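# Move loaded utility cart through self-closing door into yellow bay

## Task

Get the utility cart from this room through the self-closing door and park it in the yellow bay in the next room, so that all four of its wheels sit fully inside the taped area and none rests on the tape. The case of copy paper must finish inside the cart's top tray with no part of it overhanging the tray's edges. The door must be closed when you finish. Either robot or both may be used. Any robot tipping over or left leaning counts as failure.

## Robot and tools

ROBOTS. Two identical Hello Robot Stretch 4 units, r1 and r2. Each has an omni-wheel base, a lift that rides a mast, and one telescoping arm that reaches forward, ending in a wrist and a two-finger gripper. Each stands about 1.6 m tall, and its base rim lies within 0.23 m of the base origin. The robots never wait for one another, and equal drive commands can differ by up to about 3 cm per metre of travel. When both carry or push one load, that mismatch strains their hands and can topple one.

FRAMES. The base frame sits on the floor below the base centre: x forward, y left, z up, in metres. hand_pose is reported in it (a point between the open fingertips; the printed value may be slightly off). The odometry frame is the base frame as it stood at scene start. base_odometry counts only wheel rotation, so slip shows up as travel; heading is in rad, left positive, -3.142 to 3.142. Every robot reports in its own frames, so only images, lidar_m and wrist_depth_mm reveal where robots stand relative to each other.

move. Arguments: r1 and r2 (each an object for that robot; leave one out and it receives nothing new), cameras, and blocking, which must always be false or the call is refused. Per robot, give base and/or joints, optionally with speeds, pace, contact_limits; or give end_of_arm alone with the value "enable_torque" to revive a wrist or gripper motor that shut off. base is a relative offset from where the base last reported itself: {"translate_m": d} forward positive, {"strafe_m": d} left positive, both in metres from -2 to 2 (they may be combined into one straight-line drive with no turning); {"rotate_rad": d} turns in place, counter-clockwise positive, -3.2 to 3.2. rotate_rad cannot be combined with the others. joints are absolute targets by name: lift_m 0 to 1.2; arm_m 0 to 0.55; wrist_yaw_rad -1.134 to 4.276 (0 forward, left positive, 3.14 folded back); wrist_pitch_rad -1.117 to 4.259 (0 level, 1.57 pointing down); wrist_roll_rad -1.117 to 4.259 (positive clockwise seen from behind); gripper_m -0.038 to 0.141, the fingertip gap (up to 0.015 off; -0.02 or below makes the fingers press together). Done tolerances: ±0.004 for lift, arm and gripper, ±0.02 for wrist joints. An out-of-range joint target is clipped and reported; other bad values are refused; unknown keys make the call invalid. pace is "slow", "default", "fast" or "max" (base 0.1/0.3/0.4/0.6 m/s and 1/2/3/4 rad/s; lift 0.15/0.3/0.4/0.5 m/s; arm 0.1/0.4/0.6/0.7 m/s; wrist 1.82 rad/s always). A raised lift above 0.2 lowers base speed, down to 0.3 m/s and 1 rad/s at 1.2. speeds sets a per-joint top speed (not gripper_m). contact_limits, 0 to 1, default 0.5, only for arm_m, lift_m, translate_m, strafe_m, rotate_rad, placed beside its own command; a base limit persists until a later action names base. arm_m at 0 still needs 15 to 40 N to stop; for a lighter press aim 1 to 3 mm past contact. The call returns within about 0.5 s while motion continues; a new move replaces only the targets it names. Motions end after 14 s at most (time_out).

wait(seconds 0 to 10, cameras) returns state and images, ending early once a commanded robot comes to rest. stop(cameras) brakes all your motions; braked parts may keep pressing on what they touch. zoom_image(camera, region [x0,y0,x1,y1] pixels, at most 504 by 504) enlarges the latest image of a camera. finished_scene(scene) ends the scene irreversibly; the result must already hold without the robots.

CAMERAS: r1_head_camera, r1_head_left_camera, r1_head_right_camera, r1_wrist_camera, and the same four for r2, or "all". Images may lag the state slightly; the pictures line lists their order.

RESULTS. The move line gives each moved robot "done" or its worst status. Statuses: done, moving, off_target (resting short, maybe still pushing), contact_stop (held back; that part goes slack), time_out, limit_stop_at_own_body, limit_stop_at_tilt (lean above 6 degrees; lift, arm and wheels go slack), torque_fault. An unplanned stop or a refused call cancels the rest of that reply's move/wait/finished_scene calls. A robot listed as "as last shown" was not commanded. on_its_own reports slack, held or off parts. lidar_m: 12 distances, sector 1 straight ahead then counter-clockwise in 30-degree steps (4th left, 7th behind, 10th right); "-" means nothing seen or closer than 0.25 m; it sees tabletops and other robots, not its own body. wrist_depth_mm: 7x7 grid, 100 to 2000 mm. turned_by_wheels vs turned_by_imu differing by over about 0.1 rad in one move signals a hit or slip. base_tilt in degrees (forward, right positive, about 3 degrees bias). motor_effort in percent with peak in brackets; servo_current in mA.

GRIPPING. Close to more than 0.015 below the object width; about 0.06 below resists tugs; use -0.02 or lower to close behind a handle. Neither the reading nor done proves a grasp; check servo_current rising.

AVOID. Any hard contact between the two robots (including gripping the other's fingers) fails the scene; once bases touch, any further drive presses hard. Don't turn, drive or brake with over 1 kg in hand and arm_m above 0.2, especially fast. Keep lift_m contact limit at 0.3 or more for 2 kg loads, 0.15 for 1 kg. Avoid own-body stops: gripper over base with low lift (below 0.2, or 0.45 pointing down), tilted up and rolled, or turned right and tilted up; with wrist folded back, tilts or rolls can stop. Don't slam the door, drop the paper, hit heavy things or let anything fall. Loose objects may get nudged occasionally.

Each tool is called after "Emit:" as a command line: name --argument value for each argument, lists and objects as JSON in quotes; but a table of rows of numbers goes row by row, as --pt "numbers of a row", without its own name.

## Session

Emit:
move --blocking false

Scene clock: 0.00 s.
r1.base_odometry: x=+0.000 y=+0.000 heading=+0.000
r1.turned_by_wheels: +0.000
r1.turned_by_imu: +0.000
r1.base_tilt: forward=-1.6 right=+1.3
r1.lidar_m: 0.96 1.73 2.02 2.40 3.92 1.60 0.85 0.77 0.78 0.89 0.77 0.78
r1.base_status: not commanded
r1.joint_positions: lift_m=+0.124 arm_m=+0.000 wrist_yaw_rad=+3.194 wrist_pitch_rad=+0.002 wrist_roll_rad=+0.000 gripper_m=+0.056
r1.joint_status: not commanded
r1.measured_speeds: all 0
r1.motor_effort: lift_m=+19 arm_m=-4 wheel_0=-2 wheel_1=+1 wheel_2=+0
r1.servo_current: wrist_yaw_rad=59 wrist_pitch_rad=46 wrist_roll_rad=46 gripper_m=39
r1.hand_pose: x=-0.1216 y=+0.0722 z=+0.3019 quat_wxyz=(-0.026, -0.001, +0.000, +1.000) (m; r1's base frame)
r1.wrist_depth_mm: - 135 - - - - - / - 123 135 - - - - / - 121 191 - - - - / 110 136 194 - - - - / 137 - - - 1618 - - / 226 - 190 1098 188 1160 1118 / 224 163 750 798 768 768 759
r2.base_odometry: x=+0.000 y=+0.000 heading=+0.000
r2.turned_by_wheels: +0.000
r2.turned_by_imu: +0.000
r2.base_tilt: forward=-0.6 right=+0.1
r2.lidar_m: 1.29 1.32 1.58 2.33 2.36 2.78 1.41 1.41 2.77 2.39 2.42 1.48
r2.base_status: not commanded
r2.joint_positions: lift_m=+0.200 arm_m=+0.000 wrist_yaw_rad=+3.211 wrist_pitch_rad=+0.001 wrist_roll_rad=+0.000 gripper_m=+0.056
r2.joint_status: not commanded
r2.measured_speeds: all 0
r2.motor_effort: lift_m=+18 arm_m=-4 wheel_0=-1 wheel_1=+1 wheel_2=+1
r2.servo_current: wrist_yaw_rad=46 wrist_pitch_rad=39 wrist_roll_rad=52 gripper_m=52
r2.hand_pose: x=-0.1229 y=+0.0671 z=+0.3779 quat_wxyz=(-0.035, -0.001, +0.000, +0.999) (m; r2's base frame)
r2.wrist_depth_mm: - - 137 - - - - / - - 137 - - - - / - 109 138 - - - - / - 140 175 - - - - / 214 - - - - - - / 213 1281 196 1255 190 1336 1182 / 208 243 866 - - 854 878
pictures: r1_head_camera, r1_head_left_camera, r1_head_right_camera, r1_wrist_camera, r2_head_camera, r2_head_left_camera, r2_head_right_camera, r2_wrist_camera
Images, in order (width x height): r1_head_camera 420x560, r1_head_left_camera 420x672, r1_head_right_camera 420x672, r1_wrist_camera 616x392, r2_head_camera 420x560, r2_head_left_camera 420x672, r2_head_right_camera 420x672, r2_wrist_camera 616x392.

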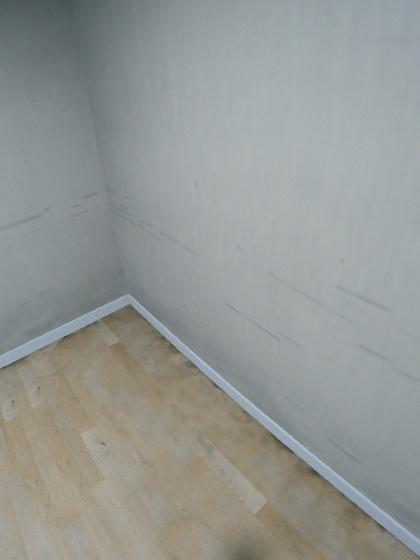

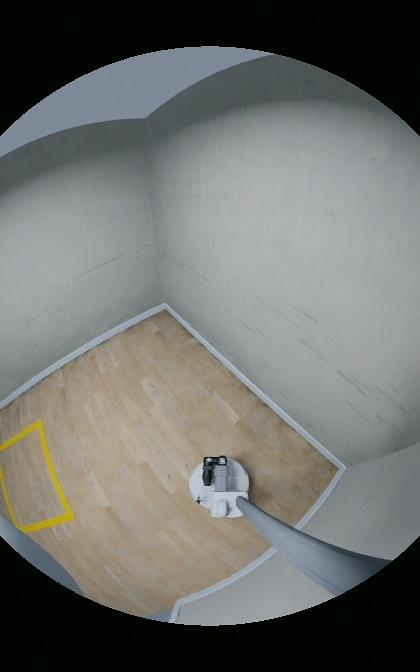

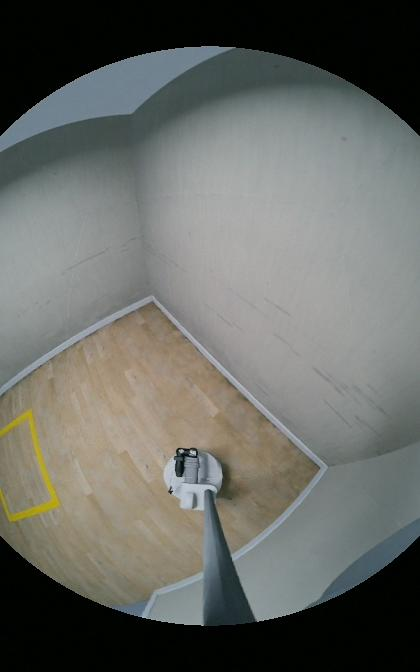

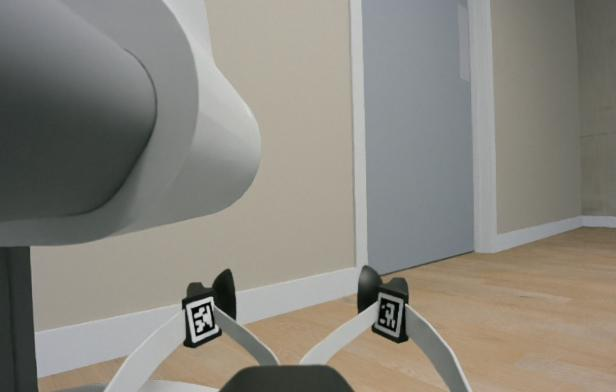

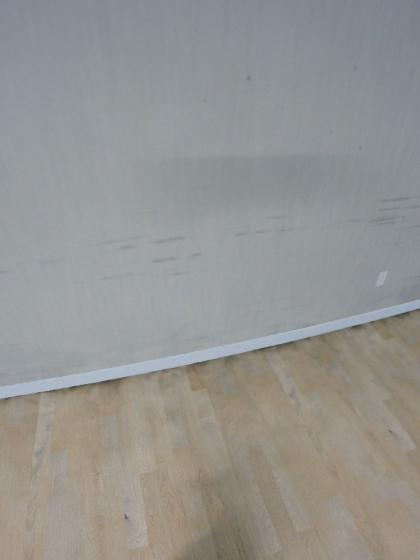

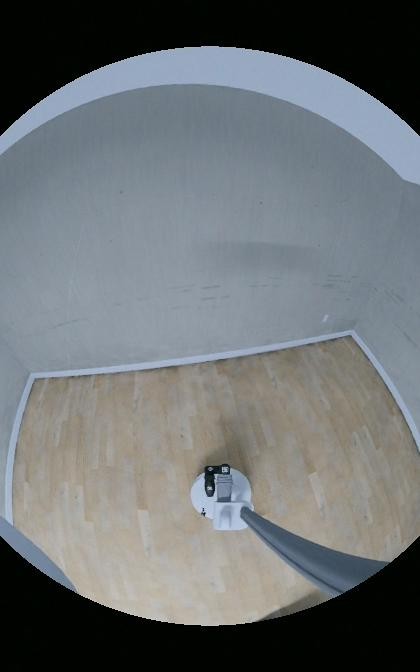

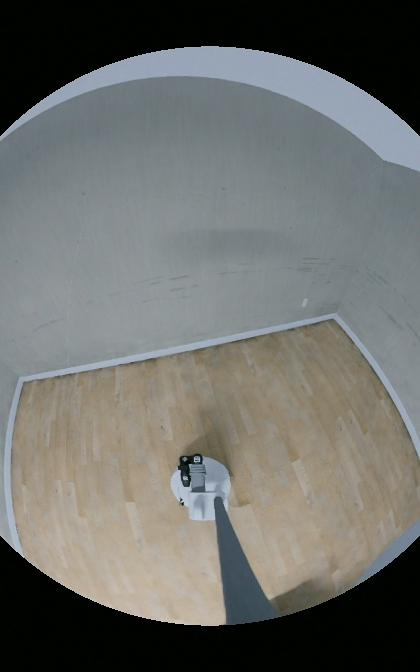

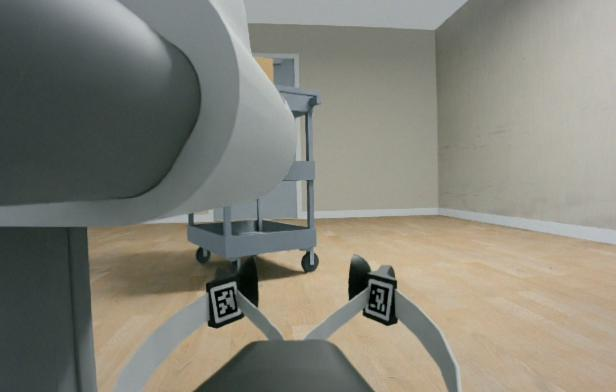

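Emit:
move --r1 '{"base":{"rotate_rad":2.6},"joints":{"lift_m":0.5},"pace":"fast"}' --r2 '{"base":{"rotate_rad":-2.93},"joints":{"lift_m":0.684},"pace":"fast"}' --blocking false --cameras '[]'

Emit:
wait --seconds 3 --cameras '[]'

Emit:
move --r1 '{"joints":{"wrist_yaw_rad":0.0,"gripper_m":-0.02}}' --r2 '{"joints":{"wrist_yaw_rad":0.0}}' --blocking false --cameras '["r1_head_camera","r2_head_camera","r2_head_left_camera","r1_head_left_camera"]'

Scene clock: 11.60 s.
move: r1 moving; r2 moving
r1.base_odometry: x=+0.000 y=+0.000 heading=+0.379
r1.turned_by_wheels: +0.379
r1.turned_by_imu: +0.380
r1.base_tilt: forward=-1.6 right=+1.2
r1.lidar_m: 1.37 2.01 2.24 3.50 2.08 0.96 0.75 0.75 0.84 0.80 0.77 0.86
r1.base_status: rotate_rad moving
r1.joint_positions: lift_m=+0.187 arm_m=+0.000 wrist_yaw_rad=+3.194 wrist_pitch_rad=+0.002 wrist_roll_rad=+0.000 gripper_m=+0.056
r1.joint_status: lift_m moving
r1.measured_speeds: translate_m=+0.001 strafe_m=-0.001 rotate_rad=+1.461 lift_m=+0.244 arm_m=+0.000 wrist_yaw_rad=+0.000 wrist_pitch_rad=+0.000 wrist_roll_rad=+0.000
r1.motor_effort: lift_m=+27(28) arm_m=-4(4) wheel_0=-10(11) wheel_1=-9(11) wheel_2=-8(8)
r1.servo_current: wrist_yaw_rad=65(65) wrist_pitch_rad=46(46) wrist_roll_rad=39(59) gripper_m=39(46)
r1.hand_pose: x=-0.1216 y=+0.0722 z=+0.3649 quat_wxyz=(-0.026, -0.001, +0.000, +1.000) (m; r1's base frame)
r1.wrist_depth_mm: - 135 - - - - - / - 123 135 - - 1205 - / - 121 192 - - 1205 - / 110 136 195 - - 1205 - / 137 - - - - 1205 - / 216 - 190 - 187 1160 1281 / 223 150 188 143 854 878 917
r2.base_odometry: x=+0.000 y=+0.000 heading=-0.379
r2.turned_by_wheels: -0.379
r2.turned_by_imu: -0.367
r2.base_tilt: forward=-0.7 right=+0.1
r2.lidar_m: 1.41 1.30 1.34 1.73 2.30 2.39 3.12 1.39 3.73 2.55 2.38 2.06
r2.base_status: rotate_rad moving
r2.joint_positions: lift_m=+0.263 arm_m=+0.000 wrist_yaw_rad=+3.211 wrist_pitch_rad=+0.001 wrist_roll_rad=+0.000 gripper_m=+0.056
r2.joint_status: lift_m moving
r2.measured_speeds: translate_m=-0.001 strafe_m=+0.001 rotate_rad=-1.461 lift_m=+0.244 arm_m=+0.000 wrist_yaw_rad=+0.000 wrist_pitch_rad=+0.000 wrist_roll_rad=+0.000
r2.motor_effort: lift_m=+21(24) arm_m=-4(4) wheel_0=+13(13) wheel_1=+10(12) wheel_2=+12(12)
r2.servo_current: wrist_yaw_rad=46(46) wrist_pitch_rad=39(46) wrist_roll_rad=39(59) gripper_m=46(52)
r2.hand_pose: x=-0.1229 y=+0.0671 z=+0.4410 quat_wxyz=(-0.035, -0.001, +0.000, +0.999) (m; r2's base frame)
r2.wrist_depth_mm: - - 137 - - - - / - - 137 - - - - / - 110 139 - - - - / - 140 176 - - - - / 215 - - - - - - / 212 1464 195 1464 190 1499 1336 / 207 243 1042 - - 1025 991
pictures: none
No camera images: "cameras" was empty.

Scene clock: 13.27 s.
earlier move: r1 done; r2 moving
r1.base_odometry: x=+0.000 y=+0.000 heading=+2.600
r1.turned_by_wheels: +2.221
r1.turned_by_imu: +2.233
r1.base_tilt: forward=-1.6 right=+1.3
r1.lidar_m: 1.68 0.87 0.75 0.76 0.90 0.75 0.78 0.93 1.67 2.01 2.40 3.92
r1.base_status: done
r1.joint_positions: lift_m=+0.500 arm_m=+0.000 wrist_yaw_rad=+3.194 wrist_pitch_rad=+0.002 wrist_roll_rad=+0.000 gripper_m=+0.056
r1.joint_status: all done
r1.measured_speeds: all 0
r1.motor_effort: lift_m=+24(28) arm_m=-4(4) wheel_0=-1(11) wheel_1=-1(11) wheel_2=+1(10)
r1.servo_current: wrist_yaw_rad=39(65) wrist_pitch_rad=33(46) wrist_roll_rad=39(65) gripper_m=39(52)
r1.hand_pose: x=-0.1216 y=+0.0722 z=+0.6772 quat_wxyz=(-0.026, -0.001, +0.000, +1.000) (m; r1's base frame)
r1.wrist_depth_mm: - 135 - - - - - / - 122 145 - - - - / - 121 190 - - - - / 110 135 194 - - - - / 137 - - - - - - / 216 - 190 - 188 - - / - 140 - 137 - - -
r2.base_odometry: x=+0.000 y=+0.000 heading=-2.929
r2.turned_by_wheels: -2.550
r2.turned_by_imu: -2.483
r2.base_tilt: forward=-0.7 right=+0.1
r2.lidar_m: 1.38 3.44 2.48 2.37 1.86 1.39 1.30 1.35 1.92 2.33 2.43 3.36
r2.base_status: rotate_rad moving
r2.joint_positions: lift_m=+0.684 arm_m=+0.000 wrist_yaw_rad=+3.211 wrist_pitch_rad=+0.001 wrist_roll_rad=+0.000 gripper_m=+0.056
r2.joint_status: lift_m moving
r2.measured_speeds: all 0
r2.motor_effort: lift_m=+20(25) arm_m=-4(4) wheel_0=+3(14) wheel_1=+4(15) wheel_2=+4(12)
r2.servo_current: wrist_yaw_rad=46(52) wrist_pitch_rad=39(46) wrist_roll_rad=46(59) gripper_m=52(59)
r2.hand_pose: x=-0.1228 y=+0.0671 z=+0.8616 quat_wxyz=(-0.035, -0.001, +0.000, +0.999) (m; r2's base frame)
r2.wrist_depth_mm: - - 137 - - - - / - 107 138 - - - - / - 113 138 236 - - - / - 140 165 - - - - / 216 - - - - - - / 213 - 189 - 188 - - / 211 122 - - - - -
wait: 1.67 of 3 s (r1 has come to rest)
pictures: none
No camera images: "cameras" was empty.

Scene clock: 13.77 s.
earlier move: r2 moving
move: r1 moving; r2 moving
r1.base_odometry: x=+0.000 y=+0.000 heading=+2.600
r1.turned_by_wheels: +0.000
r1.turned_by_imu: +0.000
r1.base_tilt: forward=-1.6 right=+1.3
r1.lidar_m: 1.69 0.88 0.74 0.76 0.88 0.77 0.77 0.92 1.68 2.00 2.40 3.90
r1.base_status: not commanded
r1.joint_positions: lift_m=+0.500 arm_m=+0.000 wrist_yaw_rad=+2.607 wrist_pitch_rad=+0.002 wrist_roll_rad=+0.000 gripper_m=+0.037
r1.joint_status: wrist_yaw_rad moving; gripper_m moving
r1.measured_speeds: translate_m=+0.000 strafe_m=+0.000 rotate_rad=+0.000 lift_m=+0.000 arm_m=+0.000 wrist_yaw_rad=-1.822 wrist_pitch_rad=+0.000 wrist_roll_rad=+0.000
r1.motor_effort: lift_m=+24(24) arm_m=-3(4) wheel_0=+0(1) wheel_1=+0(0) wheel_2=+1(1)
r1.servo_current: wrist_yaw_rad=104(117) wrist_pitch_rad=33(46) wrist_roll_rad=39(59) gripper_m=117(117)
r1.hand_pose: x=-0.0328 y=+0.2221 z=+0.6772 quat_wxyz=(+0.264, -0.001, +0.000, +0.965) (m; r1's base frame)
r1.wrist_depth_mm: - - - - - - - / - - - - - - - / - - - - - - - / - - - - - - - / - - - - - - - / - - 189 - 187 - - / - 142 - 138 - - -
r2.base_odometry: x=+0.000 y=+0.000 heading=-2.929
r2.turned_by_wheels: +0.000
r2.turned_by_imu: +0.000
r2.base_tilt: forward=-0.7 right=+0.1
r2.lidar_m: 1.38 3.40 2.50 2.36 1.86 1.36 1.30 1.38 1.90 2.33 2.43 3.37
r2.base_status: done
r2.joint_positions: lift_m=+0.684 arm_m=+0.000 wrist_yaw_rad=+2.650 wrist_pitch_rad=+0.001 wrist_roll_rad=+0.000 gripper_m=+0.056
r2.joint_status: lift_m moving; wrist_yaw_rad moving
r2.measured_speeds: translate_m=+0.000 strafe_m=+0.000 rotate_rad=+0.000 lift_m=+0.000 arm_m=+0.000 wrist_yaw_rad=-1.736 wrist_pitch_rad=+0.000 wrist_roll_rad=+0.000
r2.motor_effort: lift_m=+21(23) arm_m=-4(4) wheel_0=+3(4) wheel_1=+4(4) wheel_2=+4(4)
r2.servo_current: wrist_yaw_rad=104(156) wrist_pitch_rad=39(46) wrist_roll_rad=52(52) gripper_m=46(52)
r2.hand_pose: x=-0.0419 y=+0.2133 z=+0.8616 quat_wxyz=(+0.244, -0.001, +0.000, +0.970) (m; r2's base frame)
r2.wrist_depth_mm: - - - - - - - / - - - - - - - / 240 - - - - - - / - - - - - - - / - - - - - - - / - - 190 - 188 - - / - - - - - 1756 1863
pictures: r1_head_camera, r1_head_left_camera, r2_head_camera, r2_head_left_camera
Images, in order (width x height): r1_head_camera 420x560, r1_head_left_camera 420x672, r2_head_camera 420x560, r2_head_left_camera 420x672.

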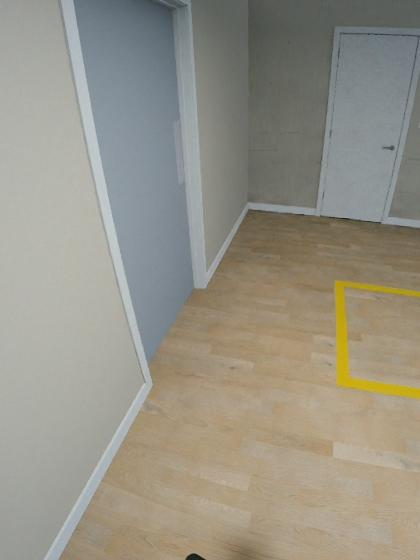

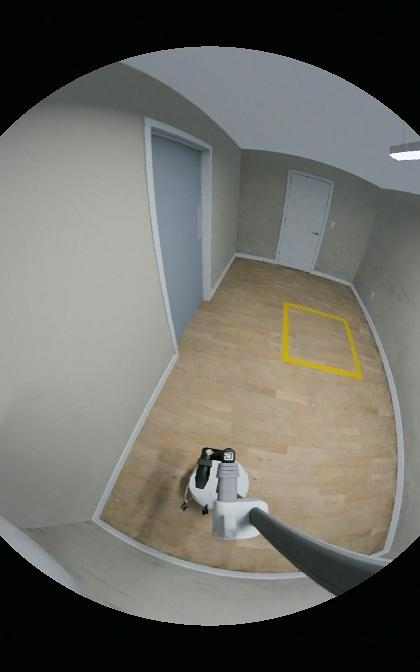

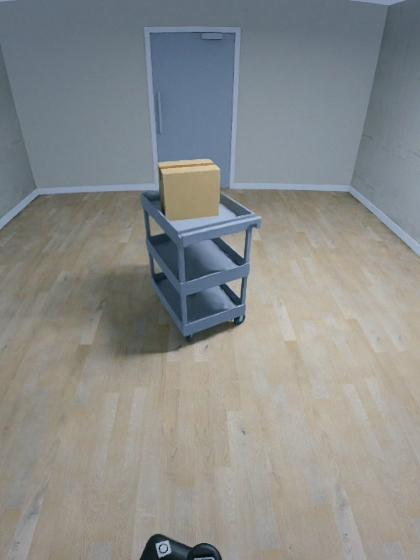

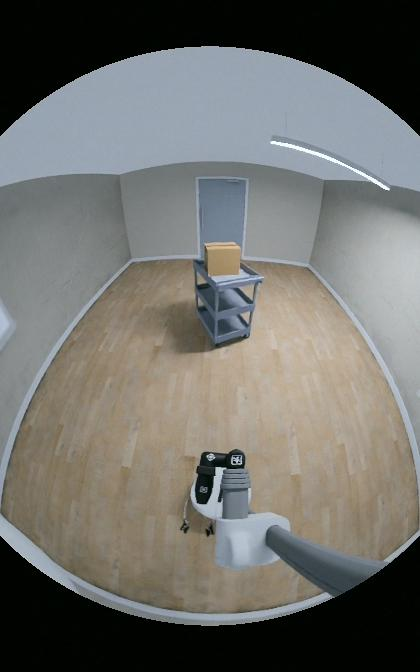

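Emit:
move --r1 '{"base":{"rotate_rad":-1.813},"pace":"fast"}' --blocking false --cameras '["r2_head_camera"]'

Emit:
zoom_image --camera "r2_head_camera" --region '[120, 130, 290, 350]'

Emit:
wait --seconds 0.5 --cameras '["r1_head_left_camera","r1_head_right_camera"]'

Scene clock: 58.97 s.
earlier move: r1 done; r2 done
move: r1 moving
r1.base_odometry: x=+0.000 y=+0.000 heading=+2.221
r1.turned_by_wheels: -0.379
r1.turned_by_imu: -0.381
r1.base_tilt: forward=-1.6 right=+1.3
r1.lidar_m: 3.92 1.19 0.82 0.73 0.75 0.86 0.77 0.80 1.00 2.02 2.06 2.60
r1.base_status: rotate_rad moving
r1.joint_positions: lift_m=+0.500 arm_m=+0.000 wrist_yaw_rad=+0.003 wrist_pitch_rad=+0.002 wrist_roll_rad=+0.000 gripper_m=-0.019
r1.joint_status: all done
r1.measured_speeds: translate_m=+0.000 strafe_m=-0.001 rotate_rad=-1.464 lift_m=+0.000 arm_m=+0.000 wrist_yaw_rad=+0.000 wrist_pitch_rad=+0.000 wrist_roll_rad=+0.000
r1.motor_effort: lift_m=+24(24) arm_m=+3(4) wheel_0=+9(10) wheel_1=+11(11) wheel_2=+7(9)
r1.servo_current: wrist_yaw_rad=59(65) wrist_pitch_rad=33(46) wrist_roll_rad=46(65) gripper_m=59(59)
r1.hand_pose: x=+0.4595 y=-0.0867 z=+0.6772 quat_wxyz=(+1.000, +0.000, +0.001, +0.001) (m; r1's base frame)
r1.wrist_depth_mm: - - - - - - - / 1708 - - - - - - / - - - - - - - / - - - - - - - / - - - - - - - / - - - 199 - - - / - 1618 179 183 145 1537 1618
r2.base_odometry: x=+0.000 y=+0.000 heading=-2.929
r2.turned_by_wheels: +0.000
r2.turned_by_imu: +0.001
r2.base_tilt: forward=-0.7 right=+0.1
r2.lidar_m: 1.40 3.40 2.47 2.36 1.88 1.38 1.31 1.37 1.92 2.33 2.42 3.34
r2.base_status: not commanded
r2.joint_positions: lift_m=+0.684 arm_m=+0.000 wrist_yaw_rad=+0.003 wrist_pitch_rad=+0.001 wrist_roll_rad=+0.000 gripper_m=+0.056
r2.joint_status: all done
r2.measured_speeds: all 0
r2.motor_effort: lift_m=+21(21) arm_m=-4(4) wheel_0=+3(4) wheel_1=+3(4) wheel_2=+4(4)
r2.servo_current: wrist_yaw_rad=52(52) wrist_pitch_rad=39(46) wrist_roll_rad=46(52) gripper_m=52(52)
r2.hand_pose: x=+0.4596 y=-0.0866 z=+0.8616 quat_wxyz=(+1.000, +0.000, +0.001, +0.001) (m; r2's base frame)
r2.wrist_depth_mm: - - - - - - - / - - - - - - - / - - - - - - - / - - - 1499 - - - / - - - - - - - / - - 195 1281 191 - - / 1921 1808 1756 - - 1808 1808
pictures: r2_head_camera
Images, in order (width x height): r2_head_camera 420x560.

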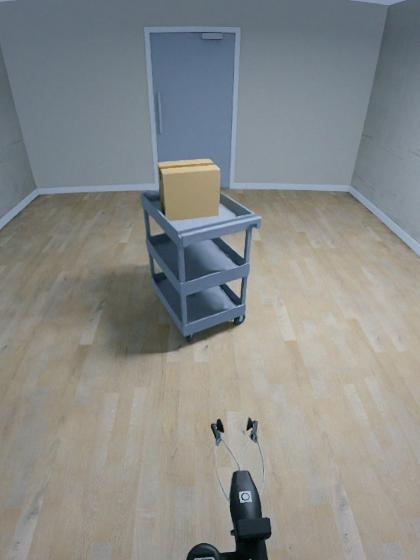

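Scaled by 2.291 from the camera's 420x560 image, which has a finer 1200x1600 frame.

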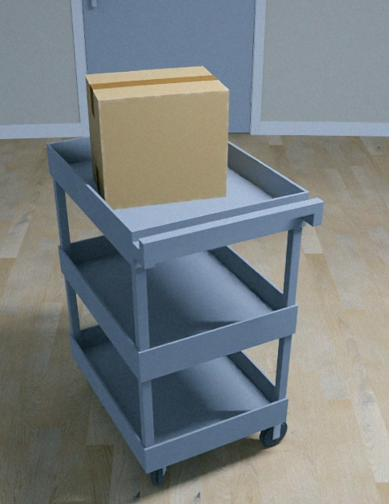

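Scene clock: 59.47 s.
earlier move: r1 moving
r1.base_odometry: x=+0.000 y=+0.000 heading=+1.242
r1.turned_by_wheels: -0.978
r1.turned_by_imu: -0.983
r1.base_tilt: forward=-1.6 right=+1.3
r1.lidar_m: 2.09 2.83 3.31 1.12 0.80 0.74 0.79 0.82 0.78 0.81 1.11 1.99
r1.base_status: rotate_rad moving
r1.joint_positions: lift_m=+0.500 arm_m=+0.000 wrist_yaw_rad=+0.003 wrist_pitch_rad=+0.002 wrist_roll_rad=+0.000 gripper_m=-0.019
r1.joint_status: all done
r1.measured_speeds: translate_m=+0.001 strafe_m=+0.001 rotate_rad=-1.704 lift_m=+0.000 arm_m=+0.000 wrist_yaw_rad=+0.000 wrist_pitch_rad=+0.000 wrist_roll_rad=+0.000
r1.motor_effort: lift_m=+24(24) arm_m=-1(4) wheel_0=+1(10) wheel_1=+4(12) wheel_2=+1(10)
r1.servo_current: wrist_yaw_rad=39(78) wrist_pitch_rad=39(46) wrist_roll_rad=59(65) gripper_m=59(59)
r1.hand_pose: x=+0.4595 y=-0.0867 z=+0.6772 quat_wxyz=(+1.000, +0.000, +0.001, +0.001) (m; r1's base frame)
r1.wrist_depth_mm: - - - - - - - / - - - - - - - / - - - - - - - / - - - - - - - / - - - - - - - / - - - 198 170 - - / 1708 1618 179 184 154 - -
r2.base_odometry: x=+0.000 y=+0.000 heading=-2.929
r2.turned_by_wheels: +0.000
r2.turned_by_imu: +0.000
r2.base_tilt: forward=-0.7 right=+0.1
r2.lidar_m: 1.39 3.40 2.49 2.39 1.87 1.36 1.32 1.37 1.89 2.34 2.44 3.32
r2.base_status: not commanded
r2.joint_positions: lift_m=+0.684 arm_m=+0.000 wrist_yaw_rad=+0.003 wrist_pitch_rad=+0.001 wrist_roll_rad=+0.000 gripper_m=+0.056
r2.joint_status: all done
r2.measured_speeds: all 0
r2.motor_effort: lift_m=+21(21) arm_m=-4(4) wheel_0=+3(4) wheel_1=+3(4) wheel_2=+4(4)
r2.servo_current: wrist_yaw_rad=46(52) wrist_pitch_rad=39(46) wrist_roll_rad=33(59) gripper_m=46(52)
r2.hand_pose: x=+0.4596 y=-0.0866 z=+0.8616 quat_wxyz=(+1.000, +0.000, +0.001, +0.001) (m; r2's base frame)
r2.wrist_depth_mm: - - - - - - - / - - - - - - - / - - - - - - - / - - - 1499 - - - / - - - - - - - / - - 195 1281 191 - - / 1921 1863 1808 - - 1808 1808
wait: 0.50 s; no rest
pictures: r1_head_left_camera, r1_head_right_camera
Images, in order (width x height): r1_head_left_camera 420x672, r1_head_right_camera 420x672.

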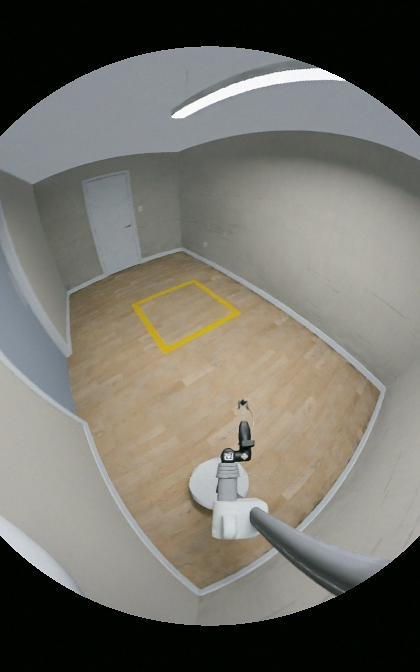

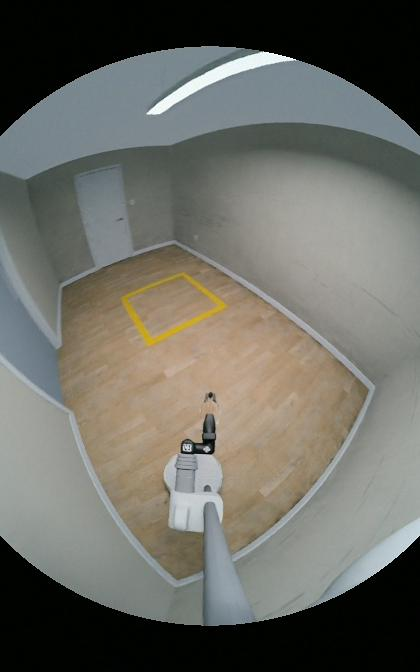

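Emit:
move --r1 '{"base":{"strafe_m":1.55},"pace":"default"}' --r2 '{"base":{"translate_m":0.62,"strafe_m":0.05},"joints":{"wrist_roll_rad":1.57,"gripper_m":0.07},"pace":"default"}' --blocking false --cameras '[]'

Emit:
wait --seconds 4 --cameras '["r2_head_camera","r2_wrist_camera","r2_head_left_camera"]'

Emit:
wait --seconds 3 --cameras '["r1_head_camera","r1_head_left_camera","r1_head_right_camera"]'

Scene clock: 107.70 s.
earlier move: r1 done
move: r1 moving; r2 moving
r1.base_odometry: x=-0.026 y=+0.025 heading=+0.787
r1.turned_by_wheels: -0.455
r1.turned_by_imu: -0.458
r1.base_tilt: forward=-1.6 right=+1.3
r1.lidar_m: 2.01 2.15 3.03 2.54 1.06 0.76 0.74 0.80 0.84 0.81 0.87 1.24
r1.base_status: strafe_m moving
r1.joint_positions: lift_m=+0.500 arm_m=+0.000 wrist_yaw_rad=+0.002 wrist_pitch_rad=+0.002 wrist_roll_rad=+0.000 gripper_m=-0.019
r1.joint_status: not commanded
r1.measured_speeds: translate_m=+0.000 strafe_m=+0.141 rotate_rad=+0.002 lift_m=+0.000 arm_m=+0.000 wrist_yaw_rad=+0.000 wrist_pitch_rad=+0.000 wrist_roll_rad=+0.000
r1.motor_effort: lift_m=+23(24) arm_m=-4(4) wheel_0=-6(9) wheel_1=+10(10) wheel_2=-1(2)
r1.servo_current: wrist_yaw_rad=52(59) wrist_pitch_rad=52(52) wrist_roll_rad=52(65) gripper_m=52(59)
r1.hand_pose: x=+0.4595 y=-0.0868 z=+0.6772 quat_wxyz=(+1.000, +0.000, +0.001, +0.001) (m; r1's base frame)
r1.wrist_depth_mm: - - - - - - - / - - - - - - - / - - - - - - - / - - - - - - - / - - - - - - - / - - 183 198 170 - - / 1576 1537 179 184 154 - -
r2.base_odometry: x=-0.030 y=-0.009 heading=-2.929
r2.turned_by_wheels: +0.000
r2.turned_by_imu: +0.001
r2.base_tilt: forward=-0.7 right=+0.1
r2.lidar_m: 1.37 3.39 2.49 2.37 1.88 1.39 1.34 1.42 1.93 2.33 2.44 3.35
r2.base_status: translate_m moving; strafe_m moving
r2.joint_positions: lift_m=+0.684 arm_m=+0.000 wrist_yaw_rad=+0.003 wrist_pitch_rad=+0.001 wrist_roll_rad=+0.588 gripper_m=+0.069
r2.joint_status: wrist_roll_rad moving; gripper_m moving
r2.measured_speeds: translate_m=+0.122 strafe_m=+0.010 rotate_rad=-0.003 lift_m=+0.000 arm_m=+0.000 wrist_yaw_rad=+0.000 wrist_pitch_rad=+0.000 wrist_roll_rad=+1.820
r2.motor_effort: lift_m=+21(21) arm_m=-4(4) wheel_0=+5(8) wheel_1=+7(9) wheel_2=-13(13)
r2.servo_current: wrist_yaw_rad=46(52) wrist_pitch_rad=46(52) wrist_roll_rad=72(124) gripper_m=65(91)
r2.hand_pose: x=+0.4596 y=-0.0866 z=+0.8616 quat_wxyz=(+0.957, +0.290, +0.001, +0.001) (m; r2's base frame)
r2.wrist_depth_mm: - - - - - - - / - - - - - - - / - - - - - - - / - - - 1464 - - - / - - - - - - 1661 / - - 192 1182 190 1661 1336 / - - - - - 1281 1118
pictures: none
No camera images: "cameras" was empty.

Scene clock: 110.77 s.
earlier move: r1 moving; r2 done
r1.base_odometry: x=-0.648 y=+0.646 heading=+0.787
r1.turned_by_wheels: +0.000
r1.turned_by_imu: +0.005
r1.base_tilt: forward=-1.6 right=+1.3
r1.lidar_m: 2.04 2.19 3.09 2.37 1.09 0.73 0.71 0.77 1.11 1.68 1.76 2.10
r1.base_status: strafe_m moving
r1.joint_positions: lift_m=+0.500 arm_m=+0.000 wrist_yaw_rad=+0.002 wrist_pitch_rad=+0.002 wrist_roll_rad=+0.000 gripper_m=-0.019
r1.joint_status: not commanded
r1.measured_speeds: translate_m=+0.000 strafe_m=+0.300 rotate_rad=+0.001 lift_m=+0.000 arm_m=+0.000 wrist_yaw_rad=+0.000 wrist_pitch_rad=+0.000 wrist_roll_rad=+0.000
r1.motor_effort: lift_m=+23(24) arm_m=-4(4) wheel_0=-3(11) wheel_1=+6(11) wheel_2=+2(3)
r1.servo_current: wrist_yaw_rad=39(65) wrist_pitch_rad=39(52) wrist_roll_rad=72(72) gripper_m=52(59)
r1.hand_pose: x=+0.4595 y=-0.0868 z=+0.6772 quat_wxyz=(+1.000, +0.000, +0.001, +0.001) (m; r1's base frame)
r1.wrist_depth_mm: - - - - - - - / - - - - - - - / - - - - - - - / - - - - - - - / - - - - - - - / - - 183 199 170 - - / 1576 1499 179 184 154 1537 1576
r2.base_odometry: x=-0.595 y=-0.180 heading=-2.929
r2.turned_by_wheels: +0.000
r2.turned_by_imu: +0.001
r2.base_tilt: forward=-0.7 right=+0.1
r2.lidar_m: 0.77 3.33 2.44 2.32 2.44 2.01 1.93 2.03 2.48 2.39 2.51 0.91
r2.base_status: done
r2.joint_positions: lift_m=+0.684 arm_m=+0.000 wrist_yaw_rad=+0.003 wrist_pitch_rad=+0.001 wrist_roll_rad=+1.568 gripper_m=+0.070
r2.joint_status: all done
r2.measured_speeds: all 0
r2.motor_effort: lift_m=+21(21) arm_m=-4(5) wheel_0=+2(10) wheel_1=+4(10) wheel_2=-4(14)
r2.servo_current: wrist_yaw_rad=39(65) wrist_pitch_rad=39(52) wrist_roll_rad=46(124) gripper_m=52(91)
r2.hand_pose: x=+0.4596 y=-0.0866 z=+0.8616 quat_wxyz=(+0.708, +0.706, +0.001, +0.001) (m; r2's base frame)
r2.wrist_depth_mm: - - - - - 1708 1160 / - - - - - 1499 1205 / - - - - - 723 991 / - - 917 891 - 668 - / - - 878 634 1229 615 - / - - 192 609 189 1397 1138 / - - - - - 1618 1182
wait: 3.07 of 4 s (r2 has come to rest)
pictures: r2_head_camera, r2_head_left_camera, r2_wrist_camera
Images, in order (width x height): r2_head_camera 420x560, r2_head_left_camera 420x672, r2_wrist_camera 616x392.

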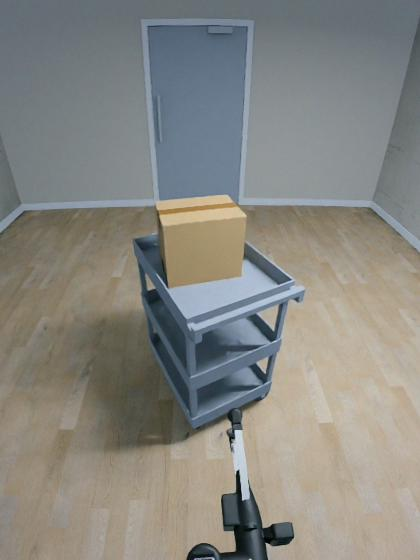

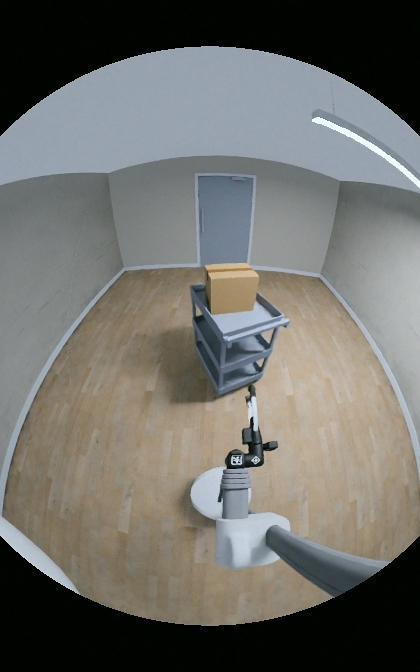

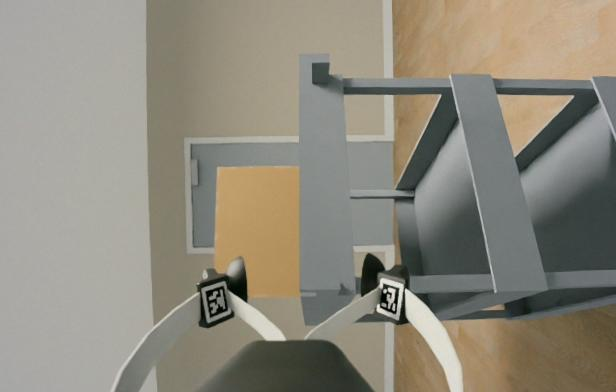

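Scene clock: 113.70 s.
earlier move: r1 done
r1.base_odometry: x=-1.098 y=+1.094 heading=+0.787
r1.turned_by_wheels: +0.000
r1.turned_by_imu: +0.003
r1.base_tilt: forward=-1.6 right=+1.3
r1.lidar_m: 2.09 2.22 2.46 2.25 0.90 0.76 0.75 0.80 1.07 2.32 2.48 2.18
r1.base_status: done
r1.joint_positions: lift_m=+0.500 arm_m=+0.000 wrist_yaw_rad=+0.002 wrist_pitch_rad=+0.002 wrist_roll_rad=+0.000 gripper_m=-0.019
r1.joint_status: not commanded
r1.measured_speeds: all 0
r1.motor_effort: lift_m=+24(24) arm_m=-3(4) wheel_0=-1(11) wheel_1=-1(11) wheel_2=+1(3)
r1.servo_current: wrist_yaw_rad=59(65) wrist_pitch_rad=39(52) wrist_roll_rad=52(72) gripper_m=46(59)
r1.hand_pose: x=+0.4595 y=-0.0868 z=+0.6772 quat_wxyz=(+1.000, +0.000, +0.001, +0.001) (m; r1's base frame)
r1.wrist_depth_mm: - - - - - - - / - - - - - - - / - - - - - - - / - - - - - - - / - - - - - - - / - - 183 199 171 - - / 1708 1661 179 183 154 1499 1576
r2.base_odometry: x=-0.595 y=-0.180 heading=-2.929
r2.turned_by_wheels: +0.000
r2.turned_by_imu: +0.000
r2.base_tilt: forward=-0.6 right=+0.1
r2.lidar_m: 0.75 3.33 2.43 2.30 2.42 2.00 1.92 2.02 2.47 2.39 2.50 0.92
r2.base_status: done
r2.joint_positions: lift_m=+0.684 arm_m=+0.000 wrist_yaw_rad=+0.003 wrist_pitch_rad=+0.001 wrist_roll_rad=+1.568 gripper_m=+0.070
r2.joint_status: all done
r2.measured_speeds: all 0
r2.motor_effort: lift_m=+21(21) arm_m=-4(5) wheel_0=+2(10) wheel_1=+4(10) wheel_2=-4(14)
r2.servo_current: wrist_yaw_rad=46(65) wrist_pitch_rad=39(52) wrist_roll_rad=59(124) gripper_m=52(91)
r2.hand_pose: x=+0.4596 y=-0.0866 z=+0.8616 quat_wxyz=(+0.708, +0.706, +0.001, +0.001) (m; r2's base frame)
r2.wrist_depth_mm: - - - - - 1661 1160 / - - - - - 1430 1182 / - - - - - 723 1008 / - - 904 891 - 661 - / - - 878 640 1255 621 - / - - 193 609 188 1430 1160 / - - - - - 1661 1205
wait: 2.93 of 3 s (r1 has come to rest)
pictures: r1_head_camera, r1_head_left_camera, r1_head_right_camera
Images, in order (width x height): r1_head_camera 420x560, r1_head_left_camera 420x672, r1_head_right_camera 420x672.

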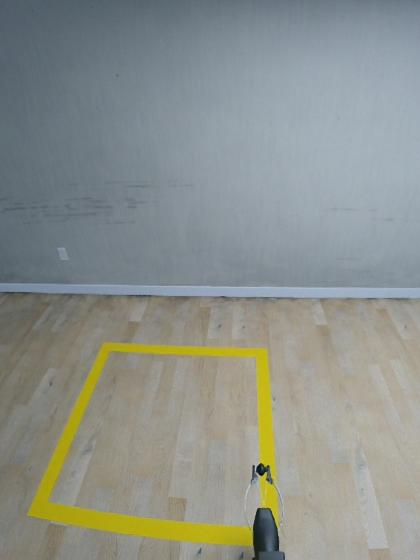

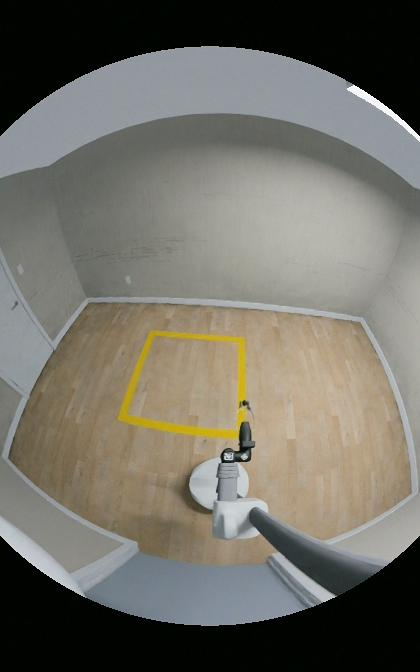

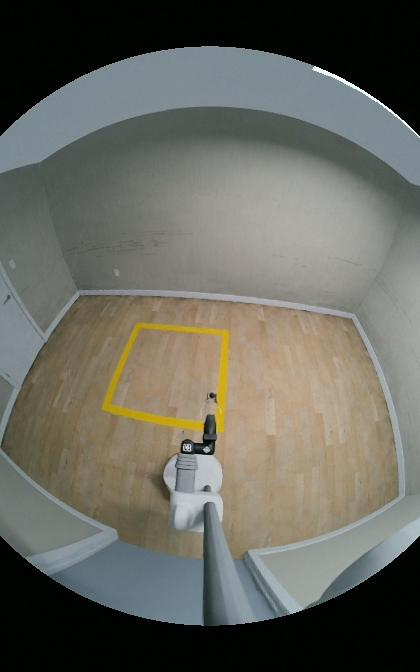

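Emit:
move --r1 '{"base":{"translate_m":-0.48,"strafe_m":0.12},"pace":"default","contact_limits":{"translate_m":0.6}}' --r2 '{"base":{"translate_m":0.3,"strafe_m":-0.07},"pace":"default"}' --blocking false --cameras '[]'

Emit:
wait --seconds 2.5 --cameras '["r2_wrist_camera","r1_head_left_camera"]'

Emit:
zoom_image --camera "r2_wrist_camera" --region '[150, 0, 510, 330]'

Scene clock: 132.17 s.
move: r1 moving; r2 moving
r1.base_odometry: x=-1.126 y=+1.077 heading=+0.787
r1.turned_by_wheels: +0.000
r1.turned_by_imu: +0.000
r1.base_tilt: forward=-1.6 right=+1.3
r1.lidar_m: 2.12 2.24 2.42 2.14 0.87 0.76 0.70 0.76 1.00 2.35 2.45 2.20
r1.base_status: translate_m moving; strafe_m moving
r1.joint_positions: lift_m=+0.500 arm_m=+0.000 wrist_yaw_rad=+0.002 wrist_pitch_rad=+0.002 wrist_roll_rad=+0.000 gripper_m=-0.019
r1.joint_status: not commanded
r1.measured_speeds: translate_m=-0.122 strafe_m=+0.033 rotate_rad=+0.001 lift_m=+0.000 arm_m=+0.000 wrist_yaw_rad=+0.000 wrist_pitch_rad=+0.000 wrist_roll_rad=+0.000
r1.motor_effort: lift_m=+24(24) arm_m=-4(4) wheel_0=-8(10) wheel_1=-3(5) wheel_2=+8(9)
r1.servo_current: wrist_yaw_rad=52(72) wrist_pitch_rad=33(52) wrist_roll_rad=46(59) gripper_m=59(59)
r1.contact_limits: translate_m 0.6
r1.hand_pose: x=+0.4595 y=-0.0868 z=+0.6772 quat_wxyz=(+1.000, +0.000, +0.001, +0.001) (m; r1's base frame)
r1.wrist_depth_mm: - - - - - - - / - - - - - - - / - - - - - - - / - - - - - - - / - - - - - - - / - - 183 199 171 - - / 1708 1576 179 183 154 1537 1537
r2.base_odometry: x=-0.628 y=-0.179 heading=-2.929
r2.turned_by_wheels: +0.000
r2.turned_by_imu: +0.001
r2.base_tilt: forward=-0.7 right=+0.0
r2.lidar_m: 0.75 3.31 2.47 2.30 2.46 2.05 1.95 2.06 2.49 2.38 2.49 0.89
r2.base_status: translate_m moving; strafe_m moving
r2.joint_positions: lift_m=+0.684 arm_m=+0.000 wrist_yaw_rad=+0.003 wrist_pitch_rad=+0.001 wrist_roll_rad=+1.568 gripper_m=+0.070
r2.joint_status: not commanded
r2.measured_speeds: translate_m=+0.122 strafe_m=-0.028 rotate_rad=-0.002 lift_m=+0.000 arm_m=+0.000 wrist_yaw_rad=+0.000 wrist_pitch_rad=+0.000 wrist_roll_rad=+0.000
r2.motor_effort: lift_m=+21(21) arm_m=-4(4) wheel_0=+10(11) wheel_1=+5(6) wheel_2=-12(13)
r2.servo_current: wrist_yaw_rad=46(52) wrist_pitch_rad=39(52) wrist_roll_rad=33(59) gripper_m=52(59)
r2.hand_pose: x=+0.4596 y=-0.0866 z=+0.8616 quat_wxyz=(+0.708, +0.706, +0.001, +0.001) (m; r2's base frame)
r2.wrist_depth_mm: - - - - - 1708 1160 / - - - - - 1397 1182 / - - - - - 699 1025 / - - 891 661 - 640 - / - - 854 621 - 591 - / - - 193 585 191 - 1078 / - - - - - 1618 1182
pictures: none
No camera images: "cameras" was empty.

Scene clock: 134.13 s.
earlier move: r1 moving; r2 done
r1.base_odometry: x=-1.509 y=+0.847 heading=+0.787
r1.turned_by_wheels: +0.000
r1.turned_by_imu: +0.000
r1.base_tilt: forward=-1.6 right=+1.2
r1.lidar_m: 2.55 2.72 2.38 0.72 0.38 0.27 0.28 0.30 0.47 1.15 2.54 2.63
r1.base_status: translate_m moving; strafe_m moving
r1.joint_positions: lift_m=+0.500 arm_m=+0.000 wrist_yaw_rad=+0.002 wrist_pitch_rad=+0.002 wrist_roll_rad=+0.000 gripper_m=-0.019
r1.joint_status: not commanded
r1.measured_speeds: translate_m=-0.091 strafe_m=+0.022 rotate_rad=+0.002 lift_m=+0.000 arm_m=+0.000 wrist_yaw_rad=+0.000 wrist_pitch_rad=+0.000 wrist_roll_rad=+0.000
r1.motor_effort: lift_m=+24(24) arm_m=-4(4) wheel_0=-5(10) wheel_1=-2(8) wheel_2=-1(10)
r1.servo_current: wrist_yaw_rad=59(72) wrist_pitch_rad=39(52) wrist_roll_rad=65(65) gripper_m=52(59)
r1.contact_limits: translate_m 0.6
r1.hand_pose: x=+0.4595 y=-0.0868 z=+0.6772 quat_wxyz=(+1.000, +0.000, +0.001, +0.001) (m; r1's base frame)
r1.wrist_depth_mm: - - - - - - - / - - - - - - - / - - - - - - - / - - - - - - - / - - - - - - - / - - - 199 - - - / 1708 1661 179 165 144 1537 1576
r2.base_odometry: x=-0.903 y=-0.175 heading=-2.929
r2.turned_by_wheels: +0.000
r2.turned_by_imu: +0.001
r2.base_tilt: forward=-0.7 right=+0.1
r2.lidar_m: 0.47 0.75 2.52 2.38 2.51 2.30 2.24 2.34 2.40 2.34 2.40 0.60
r2.base_status: done
r2.joint_positions: lift_m=+0.684 arm_m=+0.000 wrist_yaw_rad=+0.003 wrist_pitch_rad=+0.001 wrist_roll_rad=+1.568 gripper_m=+0.070
r2.joint_status: not commanded
r2.measured_speeds: all 0
r2.motor_effort: lift_m=+21(21) arm_m=-4(4) wheel_0=+2(13) wheel_1=+5(7) wheel_2=-3(14)
r2.servo_current: wrist_yaw_rad=59(59) wrist_pitch_rad=39(52) wrist_roll_rad=39(59) gripper_m=46(59)
r2.hand_pose: x=+0.4596 y=-0.0866 z=+0.8616 quat_wxyz=(+0.708, +0.706, +0.001, +0.001) (m; r2's base frame)
r2.wrist_depth_mm: - - - - - 1708 1182 / - - - 455 - 1708 469 / - - - 433 - 1863 442 / - - - 404 - 878 - / - - 597 375 382 - - / - - 193 301 190 - - / - - 564 - - - -
wait: 1.97 of 2.5 s (r2 has come to rest)
pictures: r1_head_left_camera, r2_wrist_camera
Images, in order (width x height): r1_head_left_camera 420x672, r2_wrist_camera 616x392.

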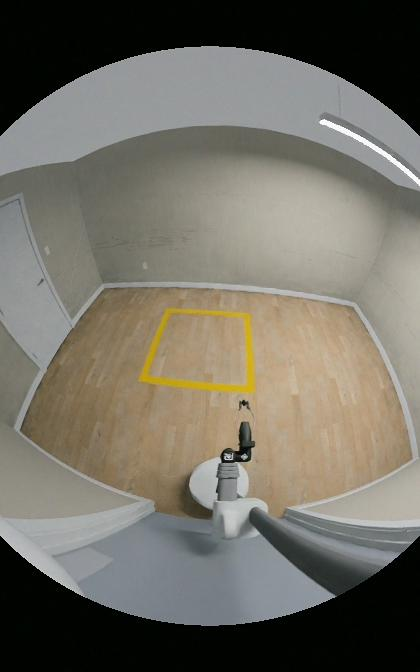

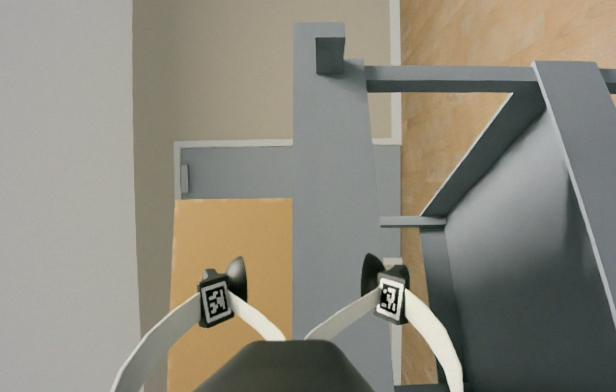

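Scaled by 1.400.

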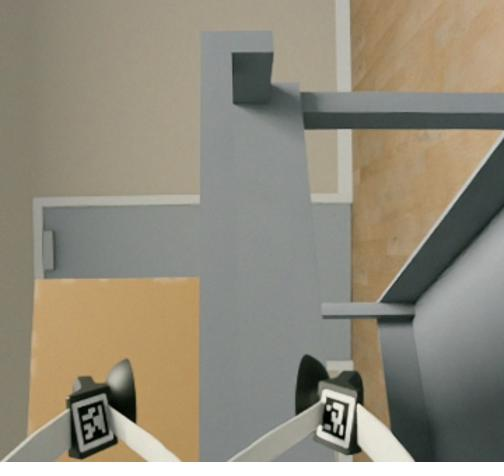

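Emit:
move --r1 '{"base":{"translate_m":-0.4},"pace":"slow","contact_limits":{"translate_m":0.6}}' --blocking false --cameras '["r2_head_camera"]'

Emit:
zoom_image --camera "r2_head_camera" --region '[130, 240, 330, 480]'

Scene clock: 151.07 s.
earlier move: r1 done
move: r1 moving
r1.base_odometry: x=-1.531 y=+0.830 heading=+0.786
r1.turned_by_wheels: +0.000
r1.turned_by_imu: -0.001
r1.base_tilt: forward=-1.6 right=+1.3
r1.lidar_m: 2.58 2.73 2.37 0.65 0.37 0.25 0.26 0.26 0.43 0.99 2.56 2.64
r1.base_status: translate_m moving
r1.joint_positions: lift_m=+0.500 arm_m=+0.000 wrist_yaw_rad=+0.002 wrist_pitch_rad=+0.002 wrist_roll_rad=+0.000 gripper_m=-0.019
r1.joint_status: not commanded
r1.measured_speeds: translate_m=-0.049 strafe_m=+0.000 rotate_rad=-0.004 lift_m=+0.000 arm_m=+0.000 wrist_yaw_rad=+0.000 wrist_pitch_rad=+0.000 wrist_roll_rad=+0.000
r1.motor_effort: lift_m=+24(24) arm_m=-3(4) wheel_0=-4(6) wheel_1=-3(5) wheel_2=+6(6)
r1.servo_current: wrist_yaw_rad=46(65) wrist_pitch_rad=39(46) wrist_roll_rad=39(59) gripper_m=46(52)
r1.contact_limits: translate_m 0.6
r1.hand_pose: x=+0.4595 y=-0.0868 z=+0.6772 quat_wxyz=(+1.000, +0.000, +0.001, +0.001) (m; r1's base frame)
r1.wrist_depth_mm: - - - - - - - / - - - - - - - / - - - - - - - / - - - - - - - / - - - - - - - / - - - 199 - - - / 1708 1618 179 183 145 1537 1661
r2: as last shown
r2.turned_by_imu: +0.000
r2.lidar_m: 0.47 0.75 2.52 2.38 2.51 2.31 2.24 2.33 2.39 2.32 2.40 0.60
r2.motor_effort: lift_m=+21(21) arm_m=-4(4) wheel_0=+2(3) wheel_1=+5(5) wheel_2=-3(4)
r2.servo_current: wrist_yaw_rad=46(52) wrist_pitch_rad=39(46) wrist_roll_rad=59(59) gripper_m=52(52)
r2.wrist_depth_mm: - - - - - 1756 1160 / - - - 459 - 1708 477 / - - - 433 - 1863 442 / - - - 404 - 866 - / - - 591 373 382 - - / - - 193 303 191 - - / - - 564 - - - -
pictures: r2_head_camera
Images, in order (width x height): r2_head_camera 420x560.

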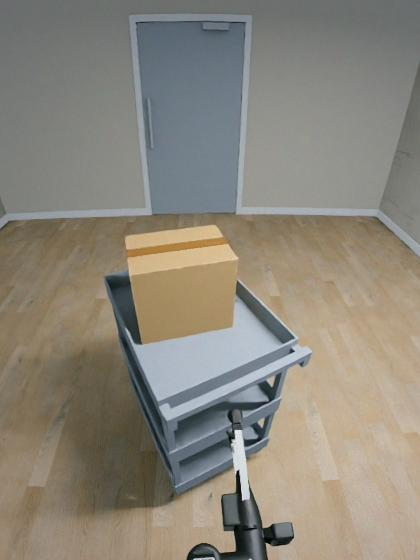

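Scaled by 2.100 from the camera's 420x560 image, which has a finer 1200x1600 frame.

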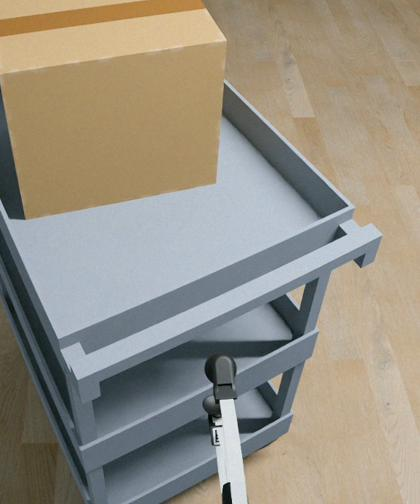

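Emit:
move --r2 '{"base":{"translate_m":0.165,"strafe_m":-0.05},"pace":"slow","contact_limits":{"translate_m":0.2}}' --blocking false --cameras '[]'

Emit:
wait --seconds 3 --cameras '["r2_wrist_camera","r1_head_left_camera"]'

Scene clock: 159.10 s.
earlier move: r1 done
move: r2 moving
r1.base_odometry: x=-1.804 y=+0.556 heading=+0.787
r1.turned_by_wheels: +0.001
r1.turned_by_imu: -0.031
r1.base_tilt: forward=-1.6 right=+1.2
r1.lidar_m: 2.96 3.10 0.46 0.43 2.42 0.31 0.25 - 0.25 0.26 0.57 3.04
r1.base_status: done
r1.joint_positions: lift_m=+0.500 arm_m=+0.000 wrist_yaw_rad=+0.002 wrist_pitch_rad=+0.002 wrist_roll_rad=+0.000 gripper_m=-0.019
r1.joint_status: not commanded
r1.measured_speeds: all 0
r1.motor_effort: lift_m=+22(22) arm_m=+4(4) wheel_0=-4(4) wheel_1=-10(11) wheel_2=+19(19)
r1.servo_current: wrist_yaw_rad=59(59) wrist_pitch_rad=46(46) wrist_roll_rad=52(59) gripper_m=46(59)
r1.contact_limits: translate_m 0.6
r1.hand_pose: x=+0.4595 y=-0.0868 z=+0.6773 quat_wxyz=(+1.000, +0.000, +0.001, +0.001) (m; r1's base frame)
r1.wrist_depth_mm: - - - - - - - / - - - - - - - / - - - - - - - / - - - - - - - / - - - - - - - / - - - 198 - - - / 1661 1576 179 179 144 1537 1618
r2.base_odometry: x=-0.916 y=-0.173 heading=-2.928
r2.turned_by_wheels: +0.000
r2.turned_by_imu: +0.001
r2.base_tilt: forward=-0.7 right=+0.0
r2.lidar_m: 0.45 0.71 2.55 2.37 2.52 2.31 2.25 2.36 2.41 2.33 2.43 0.59
r2.base_status: translate_m moving; strafe_m moving
r2.joint_positions: lift_m=+0.684 arm_m=+0.000 wrist_yaw_rad=+0.003 wrist_pitch_rad=+0.001 wrist_roll_rad=+1.568 gripper_m=+0.070
r2.joint_status: not commanded
r2.measured_speeds: translate_m=+0.049 strafe_m=-0.016 rotate_rad=-0.002 lift_m=+0.000 arm_m=+0.000 wrist_yaw_rad=+0.000 wrist_pitch_rad=+0.000 wrist_roll_rad=+0.000
r2.motor_effort: lift_m=+21(21) arm_m=-4(4) wheel_0=+3(9) wheel_1=+6(6) wheel_2=-9(11)
r2.servo_current: wrist_yaw_rad=59(59) wrist_pitch_rad=33(46) wrist_roll_rad=65(65) gripper_m=52(59)
r2.contact_limits: translate_m 0.2
r2.hand_pose: x=+0.4596 y=-0.0866 z=+0.8616 quat_wxyz=(+0.708, +0.706, +0.001, +0.001) (m; r2's base frame)
r2.wrist_depth_mm: - - - - - 1708 1182 / - - - 455 - 1756 462 / - - - 421 - 1921 427 / - - - 397 - 842 - / - - 591 366 375 - - / - - 192 298 189 - - / - - 559 - - - -
pictures: none
No camera images: "cameras" was empty.

Scene clock: 161.57 s.
earlier move: r2 done
r1.base_odometry: x=-1.804 y=+0.556 heading=+0.787
r1.turned_by_wheels: +0.000
r1.turned_by_imu: +0.000
r1.base_tilt: forward=-1.5 right=+1.3
r1.lidar_m: 2.96 3.08 0.47 0.44 2.41 0.29 0.25 - 0.25 0.29 0.58 3.05
r1.base_status: done
r1.joint_positions: lift_m=+0.500 arm_m=+0.000 wrist_yaw_rad=+0.002 wrist_pitch_rad=+0.002 wrist_roll_rad=+0.000 gripper_m=-0.019
r1.joint_status: not commanded
r1.measured_speeds: all 0
r1.motor_effort: lift_m=+22(23) arm_m=+4(4) wheel_0=-4(5) wheel_1=-10(11) wheel_2=+19(19)
r1.servo_current: wrist_yaw_rad=46(65) wrist_pitch_rad=46(52) wrist_roll_rad=33(65) gripper_m=59(59)
r1.contact_limits: translate_m 0.6
r1.hand_pose: x=+0.4595 y=-0.0868 z=+0.6773 quat_wxyz=(+1.000, +0.000, +0.001, +0.001) (m; r1's base frame)
r1.wrist_depth_mm: - - - - - - - / - - - - - - - / - - - - - - - / - - - - - - - / - - - - - - - / - - - 198 - - - / 1708 1618 179 180 144 1537 1661
r2.base_odometry: x=-1.075 y=-0.160 heading=-2.929
r2.turned_by_wheels: +0.000
r2.turned_by_imu: +0.000
r2.base_tilt: forward=-0.7 right=+0.1
r2.lidar_m: 0.33 0.34 2.57 2.44 2.58 2.49 2.37 2.49 2.35 2.27 2.39 0.48
r2.base_status: done
r2.joint_positions: lift_m=+0.684 arm_m=+0.000 wrist_yaw_rad=+0.000 wrist_pitch_rad=+0.001 wrist_roll_rad=+1.568 gripper_m=+0.070
r2.joint_status: not commanded
r2.measured_speeds: all 0
r2.motor_effort: lift_m=+21(21) arm_m=-4(4) wheel_0=+4(10) wheel_1=+5(7) wheel_2=-9(11)
r2.servo_current: wrist_yaw_rad=52(65) wrist_pitch_rad=39(52) wrist_roll_rad=59(65) gripper_m=52(59)
r2.contact_limits: translate_m 0.2
r2.hand_pose: x=+0.4594 y=-0.0873 z=+0.8616 quat_wxyz=(+0.708, +0.706, +0.000, +0.000) (m; r2's base frame)
r2.wrist_depth_mm: - - - 270 - 1661 1205 / - - - 306 322 330 329 / - - - 229 294 1756 1205 / - - - 208 271 1863 - / - - 455 195 254 842 - / - 445 193 180 189 - - / - 433 427 - 227 - -
wait: 2.47 of 3 s (r2 has come to rest)
pictures: r1_head_left_camera, r2_wrist_camera
Images, in order (width x height): r1_head_left_camera 420x672, r2_wrist_camera 616x392.

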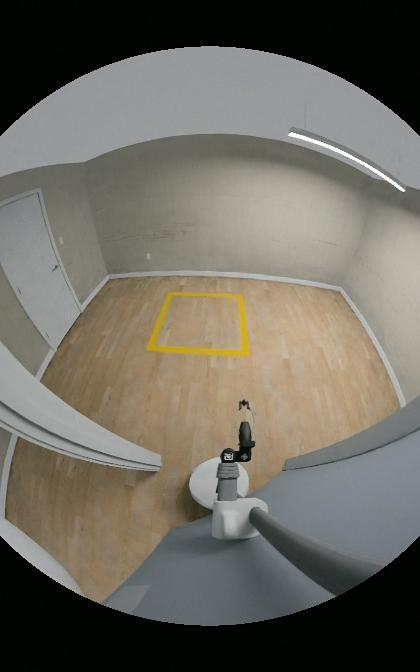

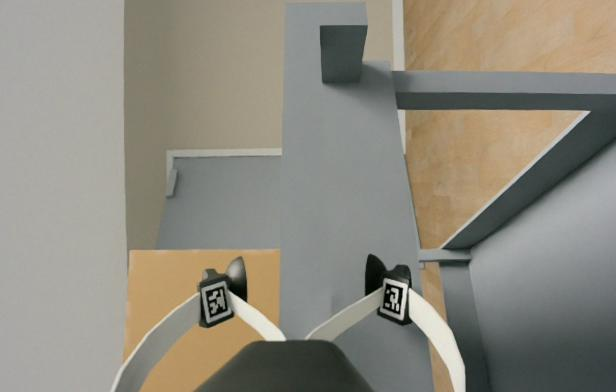

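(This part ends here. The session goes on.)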